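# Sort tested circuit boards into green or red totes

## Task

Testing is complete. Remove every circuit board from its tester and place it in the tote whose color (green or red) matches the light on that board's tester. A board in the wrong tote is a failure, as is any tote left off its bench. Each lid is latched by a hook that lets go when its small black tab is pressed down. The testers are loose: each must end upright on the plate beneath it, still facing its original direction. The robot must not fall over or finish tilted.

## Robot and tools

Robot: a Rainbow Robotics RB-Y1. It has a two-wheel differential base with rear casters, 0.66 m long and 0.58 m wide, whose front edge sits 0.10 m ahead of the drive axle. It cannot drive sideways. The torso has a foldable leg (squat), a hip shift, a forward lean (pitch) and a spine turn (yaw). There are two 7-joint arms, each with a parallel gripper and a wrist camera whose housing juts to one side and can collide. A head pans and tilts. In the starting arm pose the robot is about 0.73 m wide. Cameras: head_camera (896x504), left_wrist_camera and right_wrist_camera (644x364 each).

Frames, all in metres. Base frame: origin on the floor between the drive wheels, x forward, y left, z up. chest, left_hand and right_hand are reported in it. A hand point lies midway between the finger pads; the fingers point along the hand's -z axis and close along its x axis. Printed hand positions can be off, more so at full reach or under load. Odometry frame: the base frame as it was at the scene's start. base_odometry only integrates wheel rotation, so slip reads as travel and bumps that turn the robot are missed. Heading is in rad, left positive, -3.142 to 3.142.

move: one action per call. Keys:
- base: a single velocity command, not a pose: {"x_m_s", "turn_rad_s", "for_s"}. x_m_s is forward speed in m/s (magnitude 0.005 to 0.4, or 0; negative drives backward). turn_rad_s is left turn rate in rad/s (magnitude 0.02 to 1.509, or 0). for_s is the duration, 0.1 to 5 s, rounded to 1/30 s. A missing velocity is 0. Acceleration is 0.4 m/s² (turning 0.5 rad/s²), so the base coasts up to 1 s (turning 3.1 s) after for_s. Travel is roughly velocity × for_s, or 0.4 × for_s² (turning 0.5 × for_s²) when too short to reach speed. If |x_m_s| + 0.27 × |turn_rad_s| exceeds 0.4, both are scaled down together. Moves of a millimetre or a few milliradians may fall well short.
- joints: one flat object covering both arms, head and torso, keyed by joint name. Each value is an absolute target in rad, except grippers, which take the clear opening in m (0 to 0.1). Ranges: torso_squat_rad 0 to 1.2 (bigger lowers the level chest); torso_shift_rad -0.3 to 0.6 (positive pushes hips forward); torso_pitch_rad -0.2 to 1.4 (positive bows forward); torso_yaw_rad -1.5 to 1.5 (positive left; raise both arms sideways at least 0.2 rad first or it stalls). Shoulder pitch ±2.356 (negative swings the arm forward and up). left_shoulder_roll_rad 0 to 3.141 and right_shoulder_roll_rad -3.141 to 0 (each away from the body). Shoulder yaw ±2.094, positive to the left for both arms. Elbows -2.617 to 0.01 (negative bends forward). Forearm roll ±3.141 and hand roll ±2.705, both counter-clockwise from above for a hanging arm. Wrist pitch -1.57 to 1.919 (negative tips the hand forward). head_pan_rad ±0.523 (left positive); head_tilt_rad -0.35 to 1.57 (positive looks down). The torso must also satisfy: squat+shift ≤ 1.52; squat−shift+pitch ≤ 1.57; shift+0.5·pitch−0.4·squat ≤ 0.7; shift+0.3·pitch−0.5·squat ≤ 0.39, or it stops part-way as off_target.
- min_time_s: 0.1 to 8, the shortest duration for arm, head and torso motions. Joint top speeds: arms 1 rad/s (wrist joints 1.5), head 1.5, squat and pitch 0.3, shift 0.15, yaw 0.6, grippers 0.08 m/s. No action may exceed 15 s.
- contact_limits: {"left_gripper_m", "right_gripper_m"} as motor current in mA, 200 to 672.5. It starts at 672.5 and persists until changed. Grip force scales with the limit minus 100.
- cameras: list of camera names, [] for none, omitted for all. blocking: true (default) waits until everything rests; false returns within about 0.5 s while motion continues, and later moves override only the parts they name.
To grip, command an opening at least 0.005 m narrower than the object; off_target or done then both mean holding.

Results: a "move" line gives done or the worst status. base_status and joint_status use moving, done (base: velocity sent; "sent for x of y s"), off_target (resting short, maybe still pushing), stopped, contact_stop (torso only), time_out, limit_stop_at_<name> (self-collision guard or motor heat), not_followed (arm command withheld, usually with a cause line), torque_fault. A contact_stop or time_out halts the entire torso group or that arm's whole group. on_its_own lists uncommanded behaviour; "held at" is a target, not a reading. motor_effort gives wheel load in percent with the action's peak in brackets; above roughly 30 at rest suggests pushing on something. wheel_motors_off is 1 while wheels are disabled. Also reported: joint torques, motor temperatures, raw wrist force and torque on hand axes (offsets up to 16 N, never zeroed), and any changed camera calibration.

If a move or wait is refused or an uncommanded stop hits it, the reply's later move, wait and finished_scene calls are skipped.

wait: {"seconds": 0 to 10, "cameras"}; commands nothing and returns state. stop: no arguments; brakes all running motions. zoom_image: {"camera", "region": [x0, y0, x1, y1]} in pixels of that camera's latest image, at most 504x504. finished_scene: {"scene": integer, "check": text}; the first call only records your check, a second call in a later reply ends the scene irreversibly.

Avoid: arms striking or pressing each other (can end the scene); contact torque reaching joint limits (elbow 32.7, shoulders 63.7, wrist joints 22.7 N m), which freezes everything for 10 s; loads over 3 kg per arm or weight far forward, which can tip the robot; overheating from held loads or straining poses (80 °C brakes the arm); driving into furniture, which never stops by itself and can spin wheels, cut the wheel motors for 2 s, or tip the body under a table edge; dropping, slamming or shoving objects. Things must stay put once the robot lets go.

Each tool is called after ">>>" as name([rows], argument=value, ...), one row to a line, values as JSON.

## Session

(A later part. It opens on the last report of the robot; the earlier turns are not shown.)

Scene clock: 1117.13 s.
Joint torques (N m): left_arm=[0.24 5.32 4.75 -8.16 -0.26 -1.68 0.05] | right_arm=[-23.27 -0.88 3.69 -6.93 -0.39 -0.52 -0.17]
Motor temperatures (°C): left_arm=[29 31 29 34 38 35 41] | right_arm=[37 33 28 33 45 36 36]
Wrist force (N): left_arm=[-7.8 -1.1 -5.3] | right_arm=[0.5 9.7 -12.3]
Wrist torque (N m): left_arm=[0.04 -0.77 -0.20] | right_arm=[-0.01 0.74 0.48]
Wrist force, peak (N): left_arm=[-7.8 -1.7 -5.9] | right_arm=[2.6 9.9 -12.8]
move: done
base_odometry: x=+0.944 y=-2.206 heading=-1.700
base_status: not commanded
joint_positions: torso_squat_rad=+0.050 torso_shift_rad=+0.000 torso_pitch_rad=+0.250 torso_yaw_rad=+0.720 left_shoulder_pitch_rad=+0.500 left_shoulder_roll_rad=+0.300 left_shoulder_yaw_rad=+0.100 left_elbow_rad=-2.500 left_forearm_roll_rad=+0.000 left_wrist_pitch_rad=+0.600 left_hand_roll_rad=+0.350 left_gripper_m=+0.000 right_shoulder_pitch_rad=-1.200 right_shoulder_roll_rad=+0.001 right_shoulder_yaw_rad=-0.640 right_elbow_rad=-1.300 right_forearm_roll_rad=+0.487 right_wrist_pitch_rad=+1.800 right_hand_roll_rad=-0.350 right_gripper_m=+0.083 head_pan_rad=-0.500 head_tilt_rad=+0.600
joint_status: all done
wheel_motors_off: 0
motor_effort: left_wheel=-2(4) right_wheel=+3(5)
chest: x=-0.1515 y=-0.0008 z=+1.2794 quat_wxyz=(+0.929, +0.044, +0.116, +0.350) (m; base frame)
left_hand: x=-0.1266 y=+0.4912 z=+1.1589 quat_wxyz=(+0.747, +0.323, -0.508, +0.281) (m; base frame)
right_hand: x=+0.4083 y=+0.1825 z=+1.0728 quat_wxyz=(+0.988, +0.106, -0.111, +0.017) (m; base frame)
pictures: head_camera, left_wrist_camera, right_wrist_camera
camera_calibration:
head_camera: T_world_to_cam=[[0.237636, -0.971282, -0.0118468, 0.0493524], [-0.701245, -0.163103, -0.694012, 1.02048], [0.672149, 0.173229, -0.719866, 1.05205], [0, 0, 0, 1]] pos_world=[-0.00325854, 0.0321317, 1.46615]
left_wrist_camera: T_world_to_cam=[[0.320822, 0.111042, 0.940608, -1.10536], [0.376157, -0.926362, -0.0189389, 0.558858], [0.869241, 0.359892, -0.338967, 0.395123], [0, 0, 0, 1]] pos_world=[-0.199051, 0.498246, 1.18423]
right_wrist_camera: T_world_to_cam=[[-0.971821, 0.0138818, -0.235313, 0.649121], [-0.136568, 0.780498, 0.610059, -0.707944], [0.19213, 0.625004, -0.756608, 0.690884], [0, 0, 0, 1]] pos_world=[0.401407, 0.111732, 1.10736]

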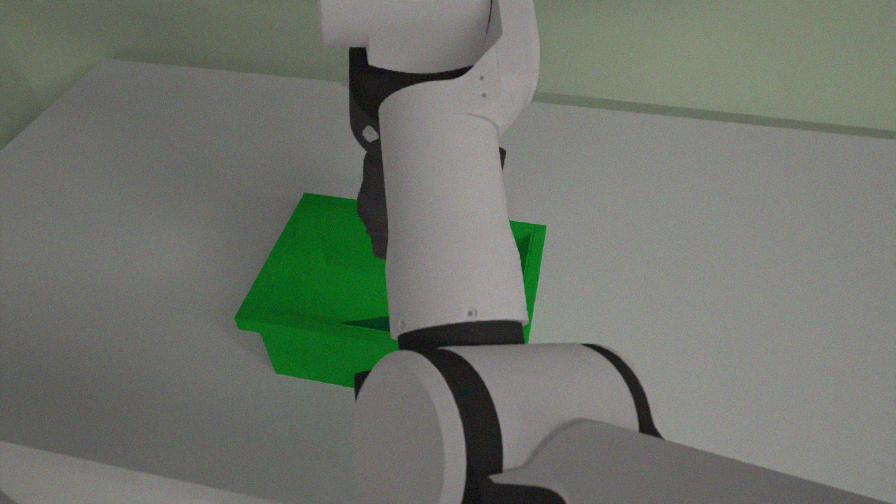

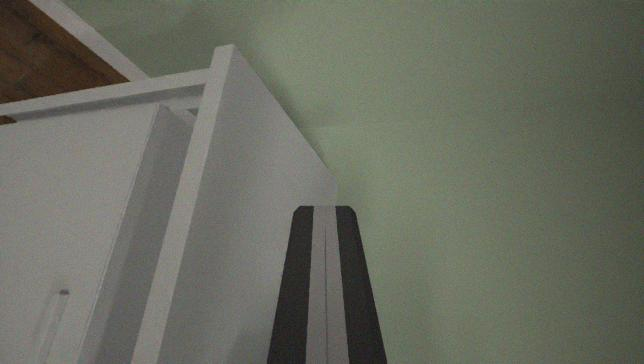

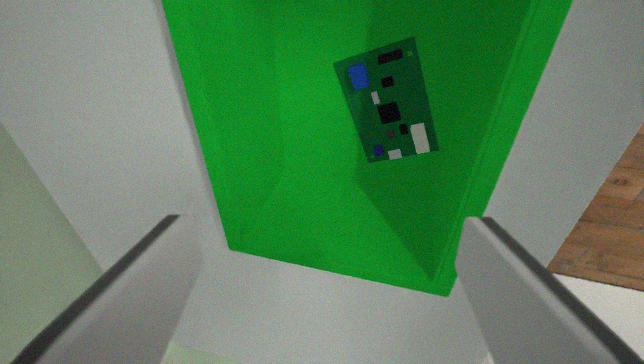

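>>> move(joints={"right_shoulder_pitch_rad":-1.3,"right_elbow_rad":-1.5}, cameras=[])

>>> move(base={"x_m_s":-0.3,"for_s":2.5}, cameras=["head_camera"])

>>> move(joints={"torso_yaw_rad":0,"torso_pitch_rad":0.1,"head_pan_rad":0,"head_tilt_rad":0.4}, base={"turn_rad_s":-0.7,"for_s":3.574}, cameras=["head_camera"])

>>> move(joints={"right_shoulder_pitch_rad":0.3,"right_shoulder_yaw_rad":-0.2,"right_elbow_rad":-2.3,"right_forearm_roll_rad":0,"right_wrist_pitch_rad":0.6,"right_hand_roll_rad":-0.35,"right_gripper_m":0}, base={"x_m_s":0.4,"for_s":5}, cameras=[])

>>> move(base={"x_m_s":0.4,"for_s":2.8}, cameras=["head_camera"])

Scene clock: 1137.43 s.
Joint torques (N m): left_arm=[0.3 5.37 4.88 -8.27 -0.24 -1.59 0.15] | right_arm=[-21.15 -2.47 4.97 -5.13 -0.52 -1.07 -0.2]
Motor temperatures (°C): left_arm=[29 31 29 34 38 35 41] | right_arm=[37 33 28 33 45 36 36]
Wrist force (N): left_arm=[-7.6 -1.1 -5.5] | right_arm=[-0.2 8.8 -11.6]
Wrist torque (N m): left_arm=[0.05 -0.77 -0.19] | right_arm=[0.02 0.70 0.49]
Wrist force, peak (N): left_arm=[-7.9 -1.2 -5.7] | right_arm=[-0.1 9.4 -14.0]
move: done
base_odometry: x=+0.944 y=-2.206 heading=-1.700
base_status: not commanded
joint_positions: torso_squat_rad=+0.050 torso_shift_rad=+0.000 torso_pitch_rad=+0.250 torso_yaw_rad=+0.720 left_shoulder_pitch_rad=+0.500 left_shoulder_roll_rad=+0.300 left_shoulder_yaw_rad=+0.100 left_elbow_rad=-2.500 left_forearm_roll_rad=+0.000 left_wrist_pitch_rad=+0.600 left_hand_roll_rad=+0.350 left_gripper_m=+0.000 right_shoulder_pitch_rad=-1.301 right_shoulder_roll_rad=+0.001 right_shoulder_yaw_rad=-0.640 right_elbow_rad=-1.500 right_forearm_roll_rad=+0.487 right_wrist_pitch_rad=+1.800 right_hand_roll_rad=-0.350 right_gripper_m=+0.083 head_pan_rad=-0.500 head_tilt_rad=+0.600
joint_status: all done
wheel_motors_off: 0
motor_effort: left_wheel=-3(4) right_wheel=+3(6)
chest: x=-0.1515 y=-0.0008 z=+1.2794 quat_wxyz=(+0.929, +0.044, +0.116, +0.350) (m; base frame)
left_hand: x=-0.1266 y=+0.4912 z=+1.1589 quat_wxyz=(+0.747, +0.323, -0.508, +0.281) (m; base frame)
right_hand: x=+0.4400 y=+0.1831 z=+1.1789 quat_wxyz=(+0.958, +0.188, -0.215, -0.024) (m; base frame)
pictures: none
No camera images: "cameras" was empty.

Scene clock: 1141.03 s.
Joint torques (N m): left_arm=[-0.03 5.54 4.61 -8.24 -0.24 -1.64 0.05] | right_arm=[-21.94 -2.48 4.98 -5.34 -0.53 -1.06 -0.1]
Motor temperatures (°C): left_arm=[29 31 29 34 38 35 41] | right_arm=[37 33 28 33 45 36 36]
Wrist force (N): left_arm=[-7.7 -1.3 -5.6] | right_arm=[-0.3 8.3 -11.8]
Wrist torque (N m): left_arm=[0.06 -0.78 -0.19] | right_arm=[0.08 0.70 0.48]
Wrist force, peak (N): left_arm=[-7.8 -1.4 -5.8] | right_arm=[0.0 8.5 -12.3]
move: done
base_odometry: x=+1.041 y=-1.462 heading=-1.701
base_status: done (sent for 2.5 of 2.5 s)
joint_positions: torso_squat_rad=+0.050 torso_shift_rad=+0.000 torso_pitch_rad=+0.250 torso_yaw_rad=+0.720 left_shoulder_pitch_rad=+0.500 left_shoulder_roll_rad=+0.300 left_shoulder_yaw_rad=+0.100 left_elbow_rad=-2.500 left_forearm_roll_rad=+0.000 left_wrist_pitch_rad=+0.600 left_hand_roll_rad=+0.350 left_gripper_m=+0.000 right_shoulder_pitch_rad=-1.300 right_shoulder_roll_rad=+0.001 right_shoulder_yaw_rad=-0.640 right_elbow_rad=-1.500 right_forearm_roll_rad=+0.487 right_wrist_pitch_rad=+1.800 right_hand_roll_rad=-0.350 right_gripper_m=+0.083 head_pan_rad=-0.500 head_tilt_rad=+0.600
joint_status: not commanded
wheel_motors_off: 0
motor_effort: left_wheel=-1(25) right_wheel=+4(30)
chest: x=-0.1516 y=-0.0008 z=+1.2795 quat_wxyz=(+0.929, +0.044, +0.116, +0.350) (m; base frame)
left_hand: x=-0.1267 y=+0.4912 z=+1.1589 quat_wxyz=(+0.747, +0.323, -0.508, +0.281) (m; base frame)
right_hand: x=+0.4399 y=+0.1831 z=+1.1789 quat_wxyz=(+0.958, +0.188, -0.215, -0.024) (m; base frame)
pictures: head_camera
camera_calibration:
head_camera: T_world_to_cam=[[0.237666, -0.971275, -0.0118287, 0.0493407], [-0.701129, -0.163109, -0.694128, 1.0206], [0.67226, 0.173264, -0.719754, 1.05199], [0, 0, 0, 1]] pos_world=[-0.00336389, 0.0321208, 1.46618]

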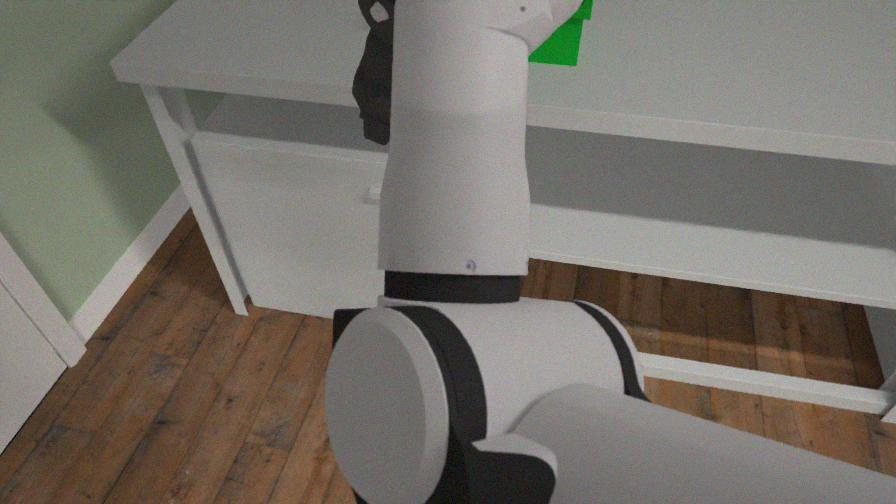

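Scene clock: 1146.33 s.
Joint torques (N m): left_arm=[-1.51 4.09 3.33 -8.78 -0.12 -1.78 0.01] | right_arm=[-21.13 -6.79 4.07 -5.92 -0.23 -1.31 -0.12]
Motor temperatures (°C): left_arm=[29 31 29 34 38 35 41] | right_arm=[37 33 28 33 45 36 36]
Wrist force (N): left_arm=[-7.8 -0.1 -5.3] | right_arm=[-1.3 8.9 -11.1]
Wrist torque (N m): left_arm=[0.00 -0.77 -0.18] | right_arm=[0.04 0.66 0.47]
Wrist force, peak (N): left_arm=[-8.2 -0.5 -5.6] | right_arm=[-0.7 9.4 -12.3]
move: done
base_odometry: x=+1.041 y=-1.462 heading=+2.086
base_status: done (sent for 3.57 of 3.57 s)
joint_positions: torso_squat_rad=+0.050 torso_shift_rad=+0.000 torso_pitch_rad=+0.100 torso_yaw_rad=+0.000 left_shoulder_pitch_rad=+0.500 left_shoulder_roll_rad=+0.300 left_shoulder_yaw_rad=+0.100 left_elbow_rad=-2.500 left_forearm_roll_rad=+0.000 left_wrist_pitch_rad=+0.600 left_hand_roll_rad=+0.350 left_gripper_m=+0.000 right_shoulder_pitch_rad=-1.300 right_shoulder_roll_rad=+0.001 right_shoulder_yaw_rad=-0.640 right_elbow_rad=-1.500 right_forearm_roll_rad=+0.487 right_wrist_pitch_rad=+1.800 right_hand_roll_rad=-0.350 right_gripper_m=+0.083 head_pan_rad=+0.000 head_tilt_rad=+0.400
joint_status: all done
wheel_motors_off: 0
motor_effort: left_wheel=+2(31) right_wheel=+4(30)
chest: x=-0.1972 y=-0.0008 z=+1.2875 quat_wxyz=(+0.999, +0.000, +0.050, +0.000) (m; base frame)
left_hand: x=+0.1548 y=+0.3335 z=+1.1409 quat_wxyz=(+0.779, +0.059, -0.621, +0.057) (m; base frame)
right_hand: x=+0.3756 y=-0.2570 z=+1.2787 quat_wxyz=(+0.882, +0.044, -0.334, -0.329) (m; base frame)
pictures: head_camera
camera_calibration:
head_camera: T_world_to_cam=[[0.0104776, -0.998763, 0.0486087, -0.0731022], [-0.444167, -0.048201, -0.894646, 1.31787], [0.895883, -0.0122167, -0.444123, 0.737398], [0, 0, 0, 1]] pos_world=[-0.0745033, -0.000480638, 1.51007]

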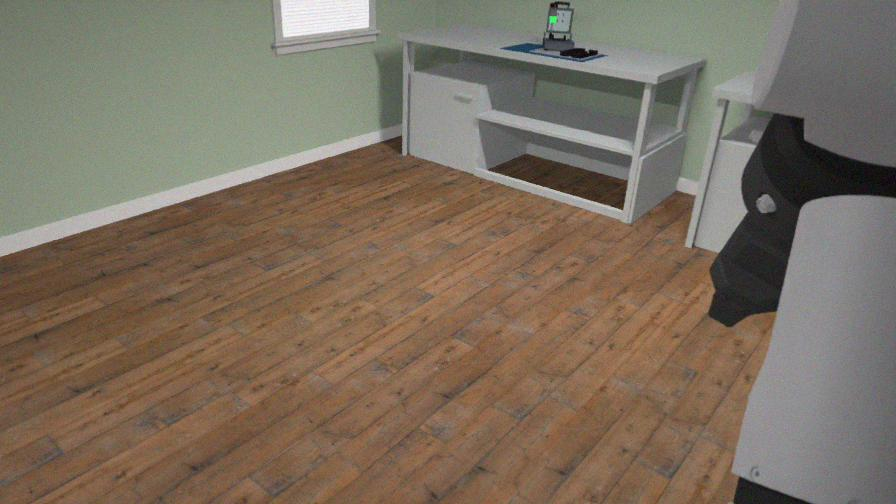

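Scene clock: 1152.90 s.
Joint torques (N m): left_arm=[-1.32 4.24 3.43 -8.77 -0.07 -1.81 0.08] | right_arm=[-4.16 -2.02 -0.75 -9.42 0.03 -1.85 -0.21]
Motor temperatures (°C): left_arm=[29 31 29 34 38 35 41] | right_arm=[36 33 28 33 45 36 36]
Wrist force (N): left_arm=[-8.0 -0.1 -5.0] | right_arm=[-3.7 9.4 -8.1]
Wrist torque (N m): left_arm=[-0.01 -0.78 -0.19] | right_arm=[-0.06 0.51 0.46]
Wrist force, peak (N): left_arm=[-8.1 -0.2 -5.6] | right_arm=[-2.6 9.0 -10.9]
move: done
base_odometry: x=+0.055 y=+0.278 heading=+2.086
base_status: done (sent for 5 of 5 s)
joint_positions: torso_squat_rad=+0.050 torso_shift_rad=+0.000 torso_pitch_rad=+0.100 torso_yaw_rad=+0.000 left_shoulder_pitch_rad=+0.500 left_shoulder_roll_rad=+0.300 left_shoulder_yaw_rad=+0.100 left_elbow_rad=-2.500 left_forearm_roll_rad=+0.000 left_wrist_pitch_rad=+0.600 left_hand_roll_rad=+0.350 left_gripper_m=+0.000 right_shoulder_pitch_rad=+0.300 right_shoulder_roll_rad=+0.001 right_shoulder_yaw_rad=-0.200 right_elbow_rad=-2.300 right_forearm_roll_rad=+0.000 right_wrist_pitch_rad=+0.600 right_hand_roll_rad=-0.350 right_gripper_m=+0.000 head_pan_rad=+0.000 head_tilt_rad=+0.400
joint_status: all done
wheel_motors_off: 0
motor_effort: left_wheel=-4(30) right_wheel=+4(31)
chest: x=-0.1971 y=-0.0008 z=+1.2875 quat_wxyz=(+0.999, +0.000, +0.050, +0.000) (m; base frame)
left_hand: x=+0.1549 y=+0.3335 z=+1.1408 quat_wxyz=(+0.779, +0.059, -0.621, +0.057) (m; base frame)
right_hand: x=+0.1909 y=-0.3589 z=+1.1057 quat_wxyz=(+0.756, -0.018, -0.617, -0.218) (m; base frame)
pictures: none
No camera images: "cameras" was empty.

Scene clock: 1157.27 s.
Joint torques (N m): left_arm=[-1.23 4.02 3.25 -8.82 -0.11 -1.83 0.05] | right_arm=[-4.11 -1.96 -0.75 -9.38 0.13 -1.91 -0.2]
Motor temperatures (°C): left_arm=[29 31 29 34 38 35 41] | right_arm=[36 33 28 33 45 36 36]
Wrist force (N): left_arm=[-7.6 -0.2 -5.0] | right_arm=[-4.0 9.3 -8.4]
Wrist torque (N m): left_arm=[0.02 -0.74 -0.17] | right_arm=[-0.04 0.48 0.44]
Wrist force, peak (N): left_arm=[-8.2 -0.2 -5.4] | right_arm=[-3.8 9.7 -9.0]
move: done
base_odometry: x=-0.496 y=+1.253 heading=+2.086
base_status: done (sent for 2.8 of 2.8 s)
joint_positions: torso_squat_rad=+0.050 torso_shift_rad=+0.000 torso_pitch_rad=+0.100 torso_yaw_rad=+0.000 left_shoulder_pitch_rad=+0.500 left_shoulder_roll_rad=+0.300 left_shoulder_yaw_rad=+0.100 left_elbow_rad=-2.500 left_forearm_roll_rad=+0.000 left_wrist_pitch_rad=+0.600 left_hand_roll_rad=+0.350 left_gripper_m=+0.000 right_shoulder_pitch_rad=+0.300 right_shoulder_roll_rad=+0.001 right_shoulder_yaw_rad=-0.200 right_elbow_rad=-2.300 right_forearm_roll_rad=+0.000 right_wrist_pitch_rad=+0.600 right_hand_roll_rad=-0.350 right_gripper_m=+0.000 head_pan_rad=+0.000 head_tilt_rad=+0.400
joint_status: not commanded
wheel_motors_off: 0
motor_effort: left_wheel=-5(17) right_wheel=+2(33)
chest: x=-0.1971 y=-0.0008 z=+1.2875 quat_wxyz=(+0.999, +0.000, +0.050, +0.000) (m; base frame)
left_hand: x=+0.1549 y=+0.3335 z=+1.1408 quat_wxyz=(+0.779, +0.059, -0.621, +0.057) (m; base frame)
right_hand: x=+0.1909 y=-0.3589 z=+1.1057 quat_wxyz=(+0.756, -0.018, -0.617, -0.218) (m; base frame)
pictures: head_camera
camera_calibration:
head_camera: T_world_to_cam=[[0.0105167, -0.998762, 0.0486285, -0.0731101], [-0.444292, -0.0482344, -0.894583, 1.3178], [0.89582, -0.0121972, -0.444249, 0.737452], [0, 0, 0, 1]] pos_world=[-0.0743671, -0.000461306, 1.51005]

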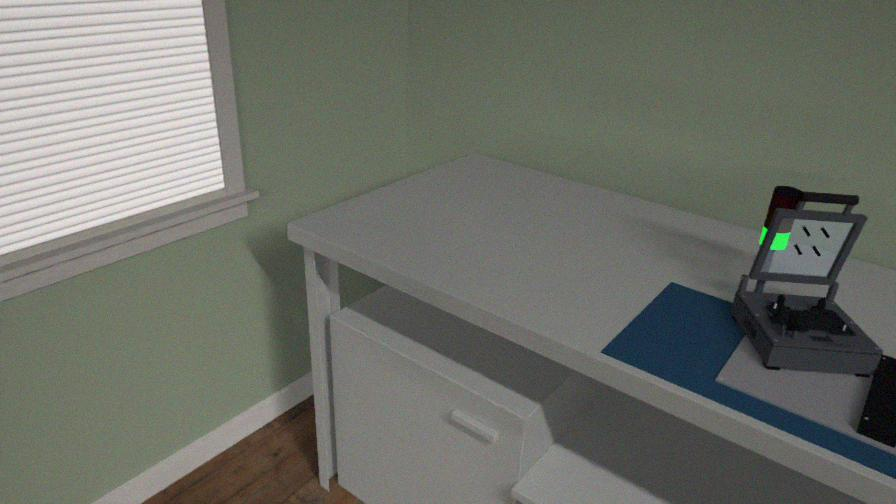

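>>> move(base={"turn_rad_s":-0.4,"for_s":1.68}, cameras=[])

>>> move(base={"x_m_s":0.3,"for_s":2.1}, joints={"torso_pitch_rad":0.35,"head_tilt_rad":0.75}, cameras=["head_camera"])

Scene clock: 1166.67 s.
Joint torques (N m): left_arm=[-1.3 4.21 3.44 -8.8 -0.11 -1.76 0.09] | right_arm=[-3.99 -1.91 -0.84 -9.57 0.11 -1.78 -0.07]
Motor temperatures (°C): left_arm=[29 31 29 34 38 35 41] | right_arm=[36 33 28 33 45 36 36]
Wrist force (N): left_arm=[-7.8 0.2 -5.1] | right_arm=[-3.8 9.3 -8.3]
Wrist torque (N m): left_arm=[-0.04 -0.78 -0.19] | right_arm=[-0.02 0.53 0.46]
Wrist force, peak (N): left_arm=[-8.0 -0.2 -5.6] | right_arm=[-4.1 9.7 -8.4]
move: done
base_odometry: x=-0.496 y=+1.253 heading=+1.420
base_status: done (sent for 1.67 of 1.67 s)
joint_positions: torso_squat_rad=+0.050 torso_shift_rad=+0.000 torso_pitch_rad=+0.100 torso_yaw_rad=+0.000 left_shoulder_pitch_rad=+0.500 left_shoulder_roll_rad=+0.300 left_shoulder_yaw_rad=+0.100 left_elbow_rad=-2.500 left_forearm_roll_rad=+0.000 left_wrist_pitch_rad=+0.600 left_hand_roll_rad=+0.350 left_gripper_m=+0.000 right_shoulder_pitch_rad=+0.300 right_shoulder_roll_rad=+0.001 right_shoulder_yaw_rad=-0.200 right_elbow_rad=-2.300 right_forearm_roll_rad=+0.000 right_wrist_pitch_rad=+0.600 right_hand_roll_rad=-0.350 right_gripper_m=+0.000 head_pan_rad=+0.000 head_tilt_rad=+0.400
joint_status: not commanded
wheel_motors_off: 0
motor_effort: left_wheel=+3(29) right_wheel=+1(31)
chest: x=-0.1971 y=-0.0007 z=+1.2875 quat_wxyz=(+0.999, +0.000, +0.050, +0.000) (m; base frame)
left_hand: x=+0.1549 y=+0.3336 z=+1.1408 quat_wxyz=(+0.779, +0.059, -0.621, +0.057) (m; base frame)
right_hand: x=+0.1910 y=-0.3589 z=+1.1057 quat_wxyz=(+0.756, -0.018, -0.617, -0.218) (m; base frame)
pictures: none
No camera images: "cameras" was empty.

Scene clock: 1170.07 s.
Joint torques (N m): left_arm=[2.16 3.68 3.31 -8.7 -0.19 -1.6 0.07] | right_arm=[0.22 -2.18 -1.61 -9.43 0.18 -1.72 -0.1]
Motor temperatures (°C): left_arm=[29 31 29 34 38 35 41] | right_arm=[36 33 28 33 45 36 36]
Wrist force (N): left_arm=[-7.3 -0.4 -6.5] | right_arm=[-3.3 9.7 -9.4]
Wrist torque (N m): left_arm=[-0.01 -0.75 -0.19] | right_arm=[-0.03 0.55 0.47]
Wrist force, peak (N): left_arm=[-7.2 -0.5 -7.1] | right_arm=[-3.1 10.1 -10.1]
move: done
base_odometry: x=-0.401 y=+1.876 heading=+1.419
base_status: done (sent for 2.1 of 2.1 s)
joint_positions: torso_squat_rad=+0.050 torso_shift_rad=+0.000 torso_pitch_rad=+0.350 torso_yaw_rad=+0.000 left_shoulder_pitch_rad=+0.500 left_shoulder_roll_rad=+0.300 left_shoulder_yaw_rad=+0.100 left_elbow_rad=-2.500 left_forearm_roll_rad=+0.000 left_wrist_pitch_rad=+0.600 left_hand_roll_rad=+0.350 left_gripper_m=+0.000 right_shoulder_pitch_rad=+0.300 right_shoulder_roll_rad=+0.001 right_shoulder_yaw_rad=-0.200 right_elbow_rad=-2.300 right_forearm_roll_rad=+0.000 right_wrist_pitch_rad=+0.600 right_hand_roll_rad=-0.350 right_gripper_m=+0.000 head_pan_rad=+0.000 head_tilt_rad=+0.750
joint_status: all done
wheel_motors_off: 0
motor_effort: left_wheel=-4(32) right_wheel=+3(33)
chest: x=-0.1219 y=-0.0007 z=+1.2703 quat_wxyz=(+0.985, +0.000, +0.174, +0.000) (m; base frame)
left_hand: x=+0.1828 y=+0.3336 z=+1.0411 quat_wxyz=(+0.851, +0.066, -0.519, +0.049) (m; base frame)
right_hand: x=+0.2092 y=-0.3589 z=+0.9981 quat_wxyz=(+0.827, -0.045, -0.518, -0.214) (m; base frame)
pictures: head_camera
camera_calibration:
head_camera: T_world_to_cam=[[0.0365975, -0.99875, 0.0340342, -0.0506967], [-0.871764, -0.0485572, -0.487514, 0.737655], [0.488558, -0.011828, -0.872451, 1.22055], [0, 0, 0, 1]] pos_world=[0.048608, -0.000378278, 1.42621]

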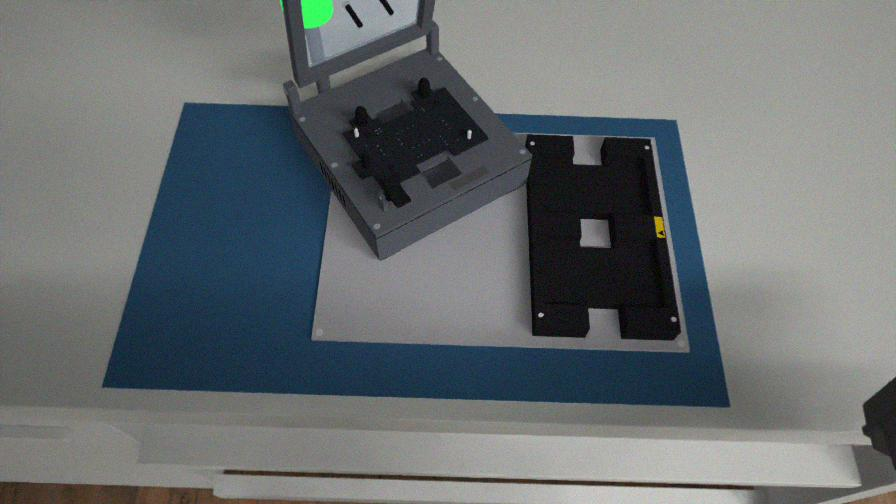

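>>> move(joints={"torso_pitch_rad":0.22,"torso_yaw_rad":0.57,"head_pan_rad":-0.5,"head_tilt_rad":0.65,"left_shoulder_roll_rad":0.3}, base={"x_m_s":0.1,"for_s":0.65}, cameras=[])

>>> move(joints={"right_shoulder_pitch_rad":0,"right_shoulder_yaw_rad":-0.5}, cameras=[])

>>> move(joints={"right_shoulder_pitch_rad":-0.9,"right_shoulder_yaw_rad":-0.75,"right_elbow_rad":-1.95,"right_forearm_roll_rad":0.47,"right_wrist_pitch_rad":1.9,"right_hand_roll_rad":0.31,"right_gripper_m":0.09})

Scene clock: 1217.00 s.
Joint torques (N m): left_arm=[-0.07 4.93 4.47 -8.33 -0.23 -1.71 0.07] | right_arm=[-2.98 -0.47 -0.07 -9.62 0.02 -1.81 -0.11]
Motor temperatures (°C): left_arm=[29 31 29 34 38 35 41] | right_arm=[35 33 28 34 45 36 36]
Wrist force (N): left_arm=[-8.0 -0.9 -5.4] | right_arm=[-3.5 8.9 -8.8]
Wrist torque (N m): left_arm=[0.04 -0.81 -0.18] | right_arm=[0.01 0.50 0.46]
Wrist force, peak (N): left_arm=[-7.5 -0.2 -6.8] | right_arm=[-3.5 10.0 -9.7]
move: done
base_odometry: x=-0.391 y=+1.942 heading=+1.419
base_status: done (sent for 0.67 of 0.67 s)
joint_positions: torso_squat_rad=+0.050 torso_shift_rad=+0.000 torso_pitch_rad=+0.220 torso_yaw_rad=+0.570 left_shoulder_pitch_rad=+0.500 left_shoulder_roll_rad=+0.300 left_shoulder_yaw_rad=+0.100 left_elbow_rad=-2.500 left_forearm_roll_rad=+0.000 left_wrist_pitch_rad=+0.600 left_hand_roll_rad=+0.350 left_gripper_m=+0.000 right_shoulder_pitch_rad=+0.300 right_shoulder_roll_rad=+0.001 right_shoulder_yaw_rad=-0.200 right_elbow_rad=-2.300 right_forearm_roll_rad=+0.000 right_wrist_pitch_rad=+0.600 right_hand_roll_rad=-0.350 right_gripper_m=+0.000 head_pan_rad=-0.500 head_tilt_rad=+0.650
joint_status: all done
wheel_motors_off: 0
motor_effort: left_wheel=-3(16) right_wheel=+3(28)
chest: x=-0.1605 y=-0.0007 z=+1.2816 quat_wxyz=(+0.954, +0.031, +0.105, +0.280) (m; base frame)
left_hand: x=-0.0609 y=+0.4777 z=+1.1459 quat_wxyz=(+0.764, +0.267, -0.537, +0.239) (m; base frame)
right_hand: x=+0.3294 y=-0.0840 z=+1.0267 quat_wxyz=(+0.821, +0.175, -0.543, -0.025) (m; base frame)
pictures: none
No camera images: "cameras" was empty.

Scene clock: 1217.93 s.
Joint torques (N m): left_arm=[0.04 5.21 4.43 -8.41 -0.21 -1.71 0.08] | right_arm=[-4.92 -2.87 -0.25 -8.99 -0.12 -2.03 -0.21]
Motor temperatures (°C): left_arm=[29 31 29 34 38 35 41] | right_arm=[35 33 28 34 45 36 36]
Wrist force (N): left_arm=[-7.7 -0.9 -5.3] | right_arm=[-3.7 8.7 -7.1]
Wrist torque (N m): left_arm=[0.03 -0.78 -0.19] | right_arm=[-0.03 0.49 0.43]
Wrist force, peak (N): left_arm=[-7.9 -0.9 -5.5] | right_arm=[-4.9 9.5 -8.7]
move: done
base_odometry: x=-0.391 y=+1.942 heading=+1.419
base_status: not commanded
joint_positions: torso_squat_rad=+0.050 torso_shift_rad=+0.000 torso_pitch_rad=+0.220 torso_yaw_rad=+0.570 left_shoulder_pitch_rad=+0.500 left_shoulder_roll_rad=+0.300 left_shoulder_yaw_rad=+0.100 left_elbow_rad=-2.500 left_forearm_roll_rad=+0.000 left_wrist_pitch_rad=+0.600 left_hand_roll_rad=+0.350 left_gripper_m=+0.000 right_shoulder_pitch_rad=+0.000 right_shoulder_roll_rad=+0.001 right_shoulder_yaw_rad=-0.500 right_elbow_rad=-2.300 right_forearm_roll_rad=+0.000 right_wrist_pitch_rad=+0.600 right_hand_roll_rad=-0.350 right_gripper_m=+0.000 head_pan_rad=-0.500 head_tilt_rad=+0.650
joint_status: all done
wheel_motors_off: 0
motor_effort: left_wheel=-4(6) right_wheel=+4(5)
chest: x=-0.1605 y=-0.0007 z=+1.2816 quat_wxyz=(+0.954, +0.031, +0.105, +0.279) (m; base frame)
left_hand: x=-0.0609 y=+0.4777 z=+1.1459 quat_wxyz=(+0.764, +0.267, -0.537, +0.239) (m; base frame)
right_hand: x=+0.4099 y=-0.1527 z=+1.1346 quat_wxyz=(+0.730, +0.146, -0.658, -0.110) (m; base frame)
pictures: none
No camera images: "cameras" was empty.

Scene clock: 1219.50 s.
Joint torques (N m): left_arm=[-0.06 5.22 4.57 -8.37 -0.19 -1.62 -0.01] | right_arm=[-16 -4.88 3.75 -5.18 -0.44 -1.36 -0.18]
Motor temperatures (°C): left_arm=[29 31 29 34 38 35 41] | right_arm=[35 33 28 34 45 36 36]
Wrist force (N): left_arm=[-7.7 -0.9 -5.3] | right_arm=[-0.6 10.6 -12.3]
Wrist torque (N m): left_arm=[0.03 -0.79 -0.19] | right_arm=[-0.07 0.70 0.48]
Wrist force, peak (N): left_arm=[-8.0 -1.0 -5.9] | right_arm=[-0.6 10.9 -12.8]
move: done
base_odometry: x=-0.391 y=+1.942 heading=+1.419
base_status: not commanded
joint_positions: torso_squat_rad=+0.050 torso_shift_rad=+0.000 torso_pitch_rad=+0.220 torso_yaw_rad=+0.570 left_shoulder_pitch_rad=+0.500 left_shoulder_roll_rad=+0.300 left_shoulder_yaw_rad=+0.100 left_elbow_rad=-2.500 left_forearm_roll_rad=+0.000 left_wrist_pitch_rad=+0.600 left_hand_roll_rad=+0.350 left_gripper_m=+0.000 right_shoulder_pitch_rad=-0.900 right_shoulder_roll_rad=+0.001 right_shoulder_yaw_rad=-0.750 right_elbow_rad=-1.950 right_forearm_roll_rad=+0.470 right_wrist_pitch_rad=+1.900 right_hand_roll_rad=+0.310 right_gripper_m=+0.090 head_pan_rad=-0.500 head_tilt_rad=+0.650
joint_status: all done
wheel_motors_off: 0
motor_effort: left_wheel=-6(6) right_wheel=+5(6)
chest: x=-0.1605 y=-0.0008 z=+1.2816 quat_wxyz=(+0.954, +0.031, +0.105, +0.279) (m; base frame)
left_hand: x=-0.0609 y=+0.4776 z=+1.1459 quat_wxyz=(+0.764, +0.267, -0.537, +0.239) (m; base frame)
right_hand: x=+0.4111 y=-0.0728 z=+1.0888 quat_wxyz=(+0.970, +0.028, -0.233, +0.059) (m; base frame)
pictures: head_camera, left_wrist_camera, right_wrist_camera
camera_calibration:
head_camera: T_world_to_cam=[[0.0958681, -0.995049, 0.0262034, -0.0198674], [-0.732929, -0.0883773, -0.67454, 0.980945], [0.673516, 0.0454617, -0.737773, 1.09162], [0, 0, 0, 1]] pos_world=[-0.0143539, 0.0172975, 1.46757]
left_wrist_camera: T_world_to_cam=[[0.307925, 0.0981469, 0.946335, -1.11392], [0.237441, -0.971119, 0.023457, 0.485686], [0.921306, 0.217476, -0.322336, 0.390625], [0, 0, 0, 1]] pos_world=[-0.132202, 0.496035, 1.16866]
right_wrist_camera: T_world_to_cam=[[-0.879541, -0.0791686, -0.46919, 0.869119], [-0.303384, 0.852937, 0.424802, -0.242519], [0.366559, 0.515976, -0.774212, 0.80155], [0, 0, 0, 1]] pos_world=[0.397034, -0.13792, 1.13137]

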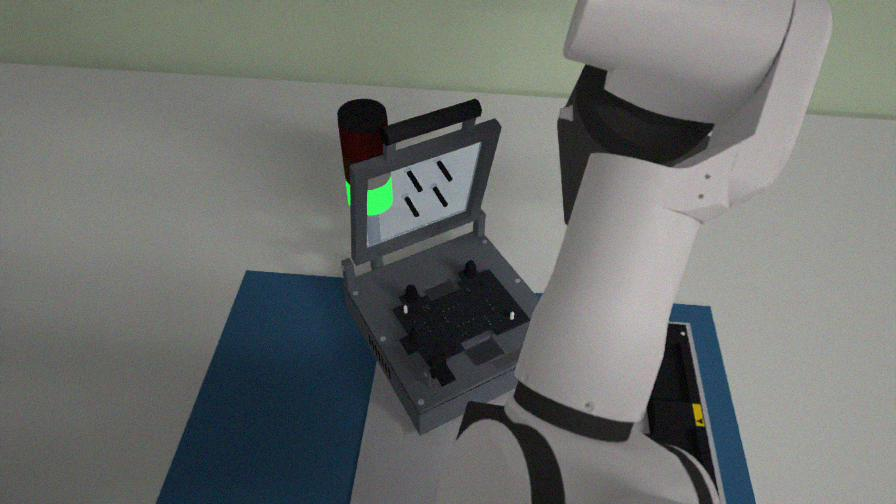

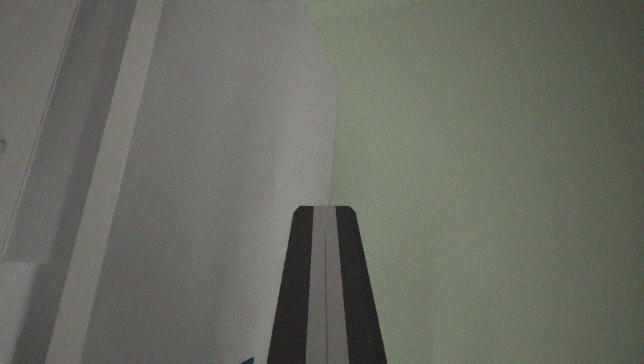

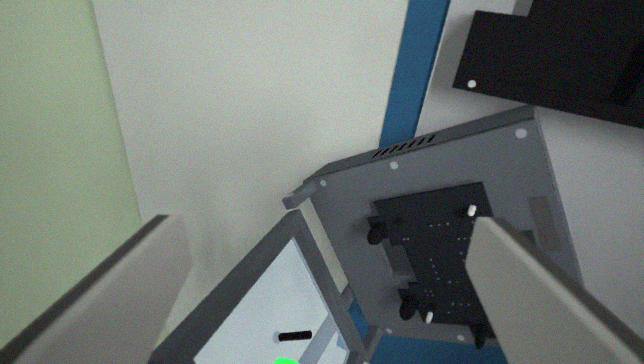

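>>> move(joints={"right_shoulder_pitch_rad":-1.03,"right_shoulder_yaw_rad":-0.64,"right_elbow_rad":-1.5,"right_forearm_roll_rad":0.487})

Scene clock: 1228.87 s.
Joint torques (N m): left_arm=[0.11 5.2 4.72 -8.49 -0.15 -1.69 0.06] | right_arm=[-25.14 1.58 8.28 -5.09 -3.95 -1.77 0.29]
Motor temperatures (°C): left_arm=[28 31 29 34 38 35 41] | right_arm=[35 33 28 33 45 36 36]
Wrist force (N): left_arm=[-7.9 -0.9 -5.5] | right_arm=[-11.5 -3.7 -13.1]
Wrist torque (N m): left_arm=[0.05 -0.82 -0.19] | right_arm=[0.02 0.46 -0.11]
Wrist force, peak (N): left_arm=[-8.1 -1.2 -5.6] | right_arm=[-16.5 -8.9 -14.0]
move: done
base_odometry: x=-0.391 y=+1.942 heading=+1.419
base_status: not commanded
joint_positions: torso_squat_rad=+0.050 torso_shift_rad=+0.000 torso_pitch_rad=+0.220 torso_yaw_rad=+0.570 left_shoulder_pitch_rad=+0.500 left_shoulder_roll_rad=+0.300 left_shoulder_yaw_rad=+0.100 left_elbow_rad=-2.500 left_forearm_roll_rad=+0.000 left_wrist_pitch_rad=+0.600 left_hand_roll_rad=+0.350 left_gripper_m=+0.000 right_shoulder_pitch_rad=-1.029 right_shoulder_roll_rad=+0.000 right_shoulder_yaw_rad=-0.641 right_elbow_rad=-1.500 right_forearm_roll_rad=+0.488 right_wrist_pitch_rad=+1.900 right_hand_roll_rad=+0.310 right_gripper_m=+0.090 head_pan_rad=-0.500 head_tilt_rad=+0.650
joint_status: all done
wheel_motors_off: 0
motor_effort: left_wheel=-8(8) right_wheel=+6(9)
chest: x=-0.1605 y=-0.0010 z=+1.2816 quat_wxyz=(+0.954, +0.031, +0.105, +0.279) (m; base frame)
left_hand: x=-0.0607 y=+0.4774 z=+1.1461 quat_wxyz=(+0.764, +0.267, -0.537, +0.239) (m; base frame)
right_hand: x=+0.4021 y=+0.0270 z=+1.0488 quat_wxyz=(+0.971, +0.016, -0.113, +0.212) (m; base frame)
pictures: head_camera, left_wrist_camera, right_wrist_camera
camera_calibration:
head_camera: T_world_to_cam=[[0.0955038, -0.995091, 0.0259539, -0.0198551], [-0.732954, -0.0879393, -0.674571, 0.980954], [0.673541, 0.0454011, -0.737754, 1.09161], [0, 0, 0, 1]] pos_world=[-0.0143571, 0.0169463, 1.46758]
left_wrist_camera: T_world_to_cam=[[0.307951, 0.0977959, 0.946363, -1.11393], [0.237086, -0.971211, 0.0232149, 0.485697], [0.921388, 0.21722, -0.322271, 0.390617], [0, 0, 0, 1]] pos_world=[-0.132027, 0.495802, 1.16879]
right_wrist_camera: T_world_to_cam=[[-0.889149, -0.387571, -0.243316, 0.625651], [-0.456744, 0.784462, 0.419528, -0.244278], [0.0282749, 0.484156, -0.874525, 0.964476], [0, 0, 0, 1]] pos_world=[0.417454, -0.0328452, 1.09817]

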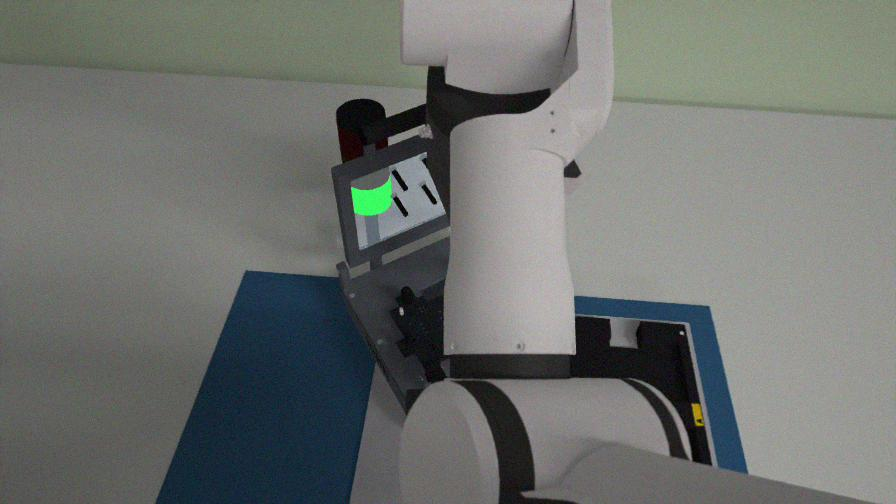

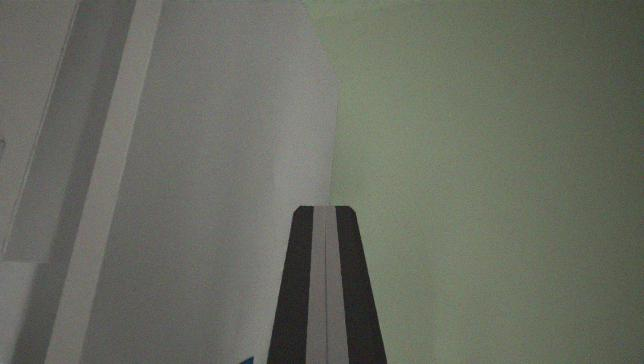

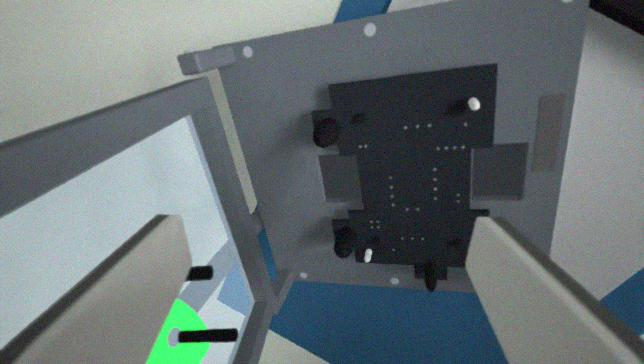

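>>> move(base={"x_m_s":-0.08,"for_s":0.5}, joints={"torso_yaw_rad":0.52,"right_hand_roll_rad":0.36}, cameras=[])

>>> move(joints={"right_shoulder_pitch_rad":-1.0,"right_elbow_rad":-1.35,"right_wrist_pitch_rad":1.87}, cameras=["right_wrist_camera","head_camera"])

Scene clock: 1237.73 s.
Joint torques (N m): left_arm=[0.11 5.03 4.49 -8.52 -0.3 -1.68 -0.01] | right_arm=[-21.2 -2.61 5.49 -6.18 -0.38 -0.5 0.2]
Motor temperatures (°C): left_arm=[28 31 29 34 38 35 41] | right_arm=[35 33 28 33 45 36 36]
Wrist force (N): left_arm=[-7.9 -0.9 -5.5] | right_arm=[0.6 11.0 -13.1]
Wrist torque (N m): left_arm=[0.02 -0.81 -0.19] | right_arm=[-0.08 0.75 0.52]
Wrist force, peak (N): left_arm=[-7.8 -1.0 -6.1] | right_arm=[-11.9 -4.5 -13.5]
move: done
base_odometry: x=-0.397 y=+1.902 heading=+1.419
base_status: done (sent for 0.5 of 0.5 s)
joint_positions: torso_squat_rad=+0.050 torso_shift_rad=+0.000 torso_pitch_rad=+0.220 torso_yaw_rad=+0.520 left_shoulder_pitch_rad=+0.500 left_shoulder_roll_rad=+0.300 left_shoulder_yaw_rad=+0.100 left_elbow_rad=-2.500 left_forearm_roll_rad=+0.000 left_wrist_pitch_rad=+0.600 left_hand_roll_rad=+0.350 left_gripper_m=+0.000 right_shoulder_pitch_rad=-1.030 right_shoulder_roll_rad=+0.001 right_shoulder_yaw_rad=-0.640 right_elbow_rad=-1.500 right_forearm_roll_rad=+0.487 right_wrist_pitch_rad=+1.900 right_hand_roll_rad=+0.360 right_gripper_m=+0.090 head_pan_rad=-0.500 head_tilt_rad=+0.650
joint_status: all done
wheel_motors_off: 0
motor_effort: left_wheel=+2(28) right_wheel=+3(19)
chest: x=-0.1606 y=-0.0008 z=+1.2816 quat_wxyz=(+0.961, +0.029, +0.106, +0.256) (m; base frame)
left_hand: x=-0.0377 y=+0.4706 z=+1.1408 quat_wxyz=(+0.771, +0.250, -0.542, +0.223) (m; base frame)
right_hand: x=+0.4026 y=-0.0017 z=+1.0491 quat_wxyz=(+0.970, +0.006, -0.113, +0.214) (m; base frame)
pictures: none
No camera images: "cameras" was empty.

Scene clock: 1238.47 s.
Joint torques (N m): left_arm=[-0.06 5.01 4.25 -8.54 -0.27 -1.65 0.02] | right_arm=[-20.09 -3.42 4.79 -6.91 -0.12 -0.56 0.33]
Motor temperatures (°C): left_arm=[28 31 29 34 38 35 41] | right_arm=[35 33 28 33 45 36 36]
Wrist force (N): left_arm=[-7.9 -0.8 -5.4] | right_arm=[1.9 11.1 -13.0]
Wrist torque (N m): left_arm=[0.03 -0.81 -0.18] | right_arm=[-0.08 0.84 0.51]
Wrist force, peak (N): left_arm=[-7.9 -1.0 -5.6] | right_arm=[2.0 11.3 -13.8]
move: done
base_odometry: x=-0.397 y=+1.902 heading=+1.419
base_status: not commanded
joint_positions: torso_squat_rad=+0.050 torso_shift_rad=+0.000 torso_pitch_rad=+0.220 torso_yaw_rad=+0.520 left_shoulder_pitch_rad=+0.500 left_shoulder_roll_rad=+0.300 left_shoulder_yaw_rad=+0.100 left_elbow_rad=-2.500 left_forearm_roll_rad=+0.000 left_wrist_pitch_rad=+0.600 left_hand_roll_rad=+0.350 left_gripper_m=+0.000 right_shoulder_pitch_rad=-1.000 right_shoulder_roll_rad=+0.001 right_shoulder_yaw_rad=-0.640 right_elbow_rad=-1.350 right_forearm_roll_rad=+0.487 right_wrist_pitch_rad=+1.870 right_hand_roll_rad=+0.360 right_gripper_m=+0.090 head_pan_rad=-0.500 head_tilt_rad=+0.650
joint_status: all done
wheel_motors_off: 0
motor_effort: left_wheel=+0(3) right_wheel=+3(5)
chest: x=-0.1606 y=-0.0008 z=+1.2816 quat_wxyz=(+0.961, +0.029, +0.106, +0.256) (m; base frame)
left_hand: x=-0.0377 y=+0.4706 z=+1.1408 quat_wxyz=(+0.771, +0.250, -0.542, +0.223) (m; base frame)
right_hand: x=+0.3830 y=+0.0029 z=+0.9998 quat_wxyz=(+0.968, -0.006, -0.047, +0.244) (m; base frame)
pictures: head_camera, right_wrist_camera
camera_calibration:
head_camera: T_world_to_cam=[[0.0471837, -0.998201, 0.0369885, -0.0415678], [-0.73652, -0.059781, -0.673769, 0.979367], [0.674768, 0.00454816, -0.738016, 1.09213], [0, 0, 0, 1]] pos_world=[-0.0136525, 0.0120872, 1.46742]
right_wrist_camera: T_world_to_cam=[[-0.883643, -0.455967, -0.106154, 0.44833], [-0.456507, 0.788929, 0.411331, -0.205514], [-0.103805, 0.411929, -0.905284, 1.01534], [0, 0, 0, 1]] pos_world=[0.407742, -0.0516874, 1.05129]

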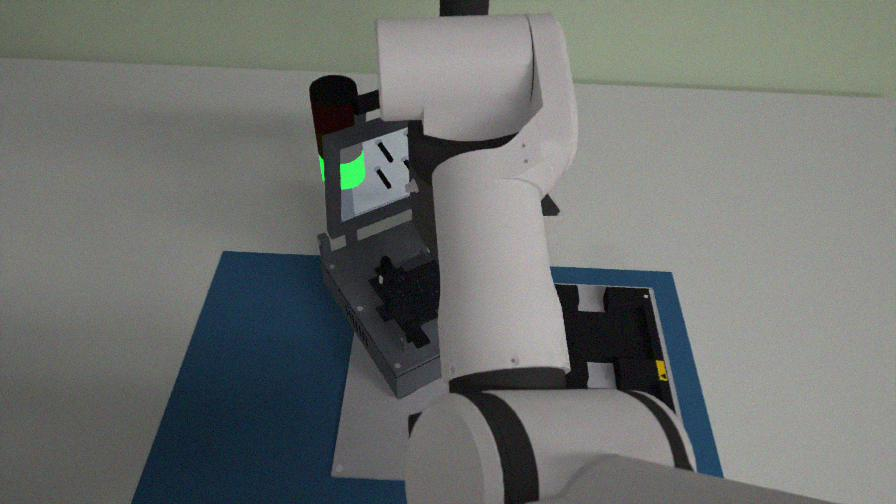

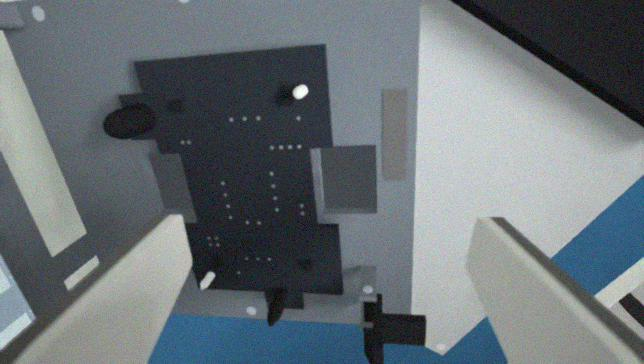

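>>> move(base={"x_m_s":0.08,"for_s":0.45}, cameras=["right_wrist_camera"])

Scene clock: 1246.53 s.
Joint torques (N m): left_arm=[0.04 4.97 4.32 -8.46 -0.22 -1.67 0.03] | right_arm=[-20.27 -3.36 4.9 -6.97 -0.03 -0.43 0.32]
Motor temperatures (°C): left_arm=[28 31 29 34 38 35 41] | right_arm=[35 33 28 33 45 36 36]
Wrist force (N): left_arm=[-7.4 -0.8 -5.5] | right_arm=[1.8 11.3 -13.0]
Wrist torque (N m): left_arm=[0.05 -0.73 -0.19] | right_arm=[-0.10 0.83 0.52]
Wrist force, peak (N): left_arm=[-7.8 -0.8 -5.9] | right_arm=[2.4 11.4 -13.1]
move: done
base_odometry: x=-0.391 y=+1.939 heading=+1.419
base_status: done (sent for 0.47 of 0.47 s)
joint_positions: torso_squat_rad=+0.050 torso_shift_rad=+0.000 torso_pitch_rad=+0.220 torso_yaw_rad=+0.520 left_shoulder_pitch_rad=+0.500 left_shoulder_roll_rad=+0.300 left_shoulder_yaw_rad=+0.100 left_elbow_rad=-2.500 left_forearm_roll_rad=+0.000 left_wrist_pitch_rad=+0.600 left_hand_roll_rad=+0.350 left_gripper_m=+0.000 right_shoulder_pitch_rad=-1.000 right_shoulder_roll_rad=+0.001 right_shoulder_yaw_rad=-0.640 right_elbow_rad=-1.350 right_forearm_roll_rad=+0.487 right_wrist_pitch_rad=+1.870 right_hand_roll_rad=+0.360 right_gripper_m=+0.090 head_pan_rad=-0.500 head_tilt_rad=+0.650
joint_status: not commanded
wheel_motors_off: 0
motor_effort: left_wheel=-5(19) right_wheel=+0(24)
chest: x=-0.1605 y=-0.0008 z=+1.2816 quat_wxyz=(+0.961, +0.029, +0.106, +0.256) (m; base frame)
left_hand: x=-0.0377 y=+0.4706 z=+1.1408 quat_wxyz=(+0.771, +0.250, -0.542, +0.223) (m; base frame)
right_hand: x=+0.3830 y=+0.0029 z=+0.9997 quat_wxyz=(+0.968, -0.006, -0.047, +0.244) (m; base frame)
pictures: right_wrist_camera
camera_calibration:
right_wrist_camera: T_world_to_cam=[[-0.883654, -0.455976, -0.106023, 0.448238], [-0.456454, 0.788922, 0.411402, -0.205549], [-0.103946, 0.411932, -0.905266, 1.01528], [0, 0, 0, 1]] pos_world=[0.407799, -0.0516805, 1.05119]

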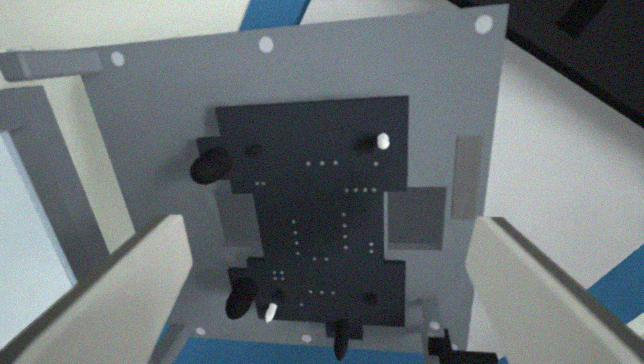

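>>> move(joints={"right_shoulder_pitch_rad":-0.96,"right_elbow_rad":-1.24,"right_wrist_pitch_rad":1.845,"right_gripper_m":0.083}, min_time_s=1.5, cameras=["right_wrist_camera","head_camera"])

Scene clock: 1254.03 s.
Joint torques (N m): left_arm=[0.06 5.05 4.42 -8.42 -0.22 -1.65 0.06] | right_arm=[-16.91 -2.62 4.16 -5.45 0.03 -0.21 0.3]
Motor temperatures (°C): left_arm=[28 31 29 34 38 35 41] | right_arm=[36 33 28 33 45 36 36]
Wrist force (N): left_arm=[-7.6 -0.6 -5.3] | right_arm=[2.7 10.9 -6.5]
Wrist torque (N m): left_arm=[0.00 -0.78 -0.19] | right_arm=[-0.01 0.62 0.51]
Wrist force, peak (N): left_arm=[-7.8 -0.7 -5.9] | right_arm=[1.9 11.4 -13.2]
move: done
base_odometry: x=-0.391 y=+1.939 heading=+1.419
base_status: not commanded
joint_positions: torso_squat_rad=+0.050 torso_shift_rad=+0.000 torso_pitch_rad=+0.220 torso_yaw_rad=+0.520 left_shoulder_pitch_rad=+0.500 left_shoulder_roll_rad=+0.300 left_shoulder_yaw_rad=+0.100 left_elbow_rad=-2.500 left_forearm_roll_rad=+0.000 left_wrist_pitch_rad=+0.600 left_hand_roll_rad=+0.350 left_gripper_m=+0.000 right_shoulder_pitch_rad=-0.961 right_shoulder_roll_rad=+0.001 right_shoulder_yaw_rad=-0.640 right_elbow_rad=-1.240 right_forearm_roll_rad=+0.487 right_wrist_pitch_rad=+1.845 right_hand_roll_rad=+0.360 right_gripper_m=+0.083 head_pan_rad=-0.500 head_tilt_rad=+0.650
joint_status: all done
wheel_motors_off: 0
motor_effort: left_wheel=-6(6) right_wheel=-1(2)
chest: x=-0.1606 y=-0.0008 z=+1.2816 quat_wxyz=(+0.961, +0.029, +0.106, +0.256) (m; base frame)
left_hand: x=-0.0378 y=+0.4706 z=+1.1408 quat_wxyz=(+0.771, +0.250, -0.542, +0.223) (m; base frame)
right_hand: x=+0.3602 y=-0.0008 z=+0.9573 quat_wxyz=(+0.964, -0.016, +0.008, +0.264) (m; base frame)
pictures: head_camera, right_wrist_camera
camera_calibration:
head_camera: T_world_to_cam=[[0.0471902, -0.998201, 0.0369889, -0.0415663], [-0.736499, -0.0597859, -0.673791, 0.979387], [0.67479, 0.00455404, -0.737995, 1.09213], [0, 0, 0, 1]] pos_world=[-0.0136761, 0.0120884, 1.46742]
right_wrist_camera: T_world_to_cam=[[-0.870614, -0.491934, 0.00573346, 0.310188], [-0.444638, 0.791791, 0.418764, -0.206866], [-0.210544, 0.362032, -0.908077, 1.01714], [0, 0, 0, 1]] pos_world=[0.392226, -0.0518494, 1.00849]

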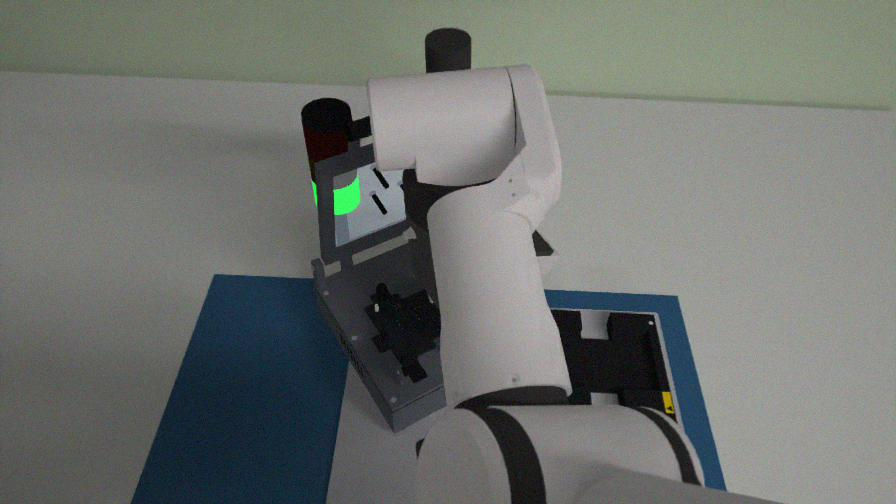

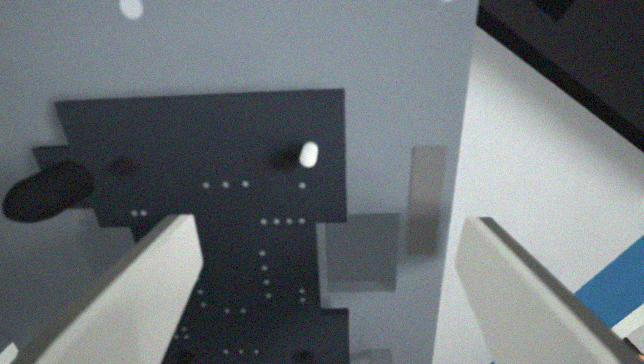

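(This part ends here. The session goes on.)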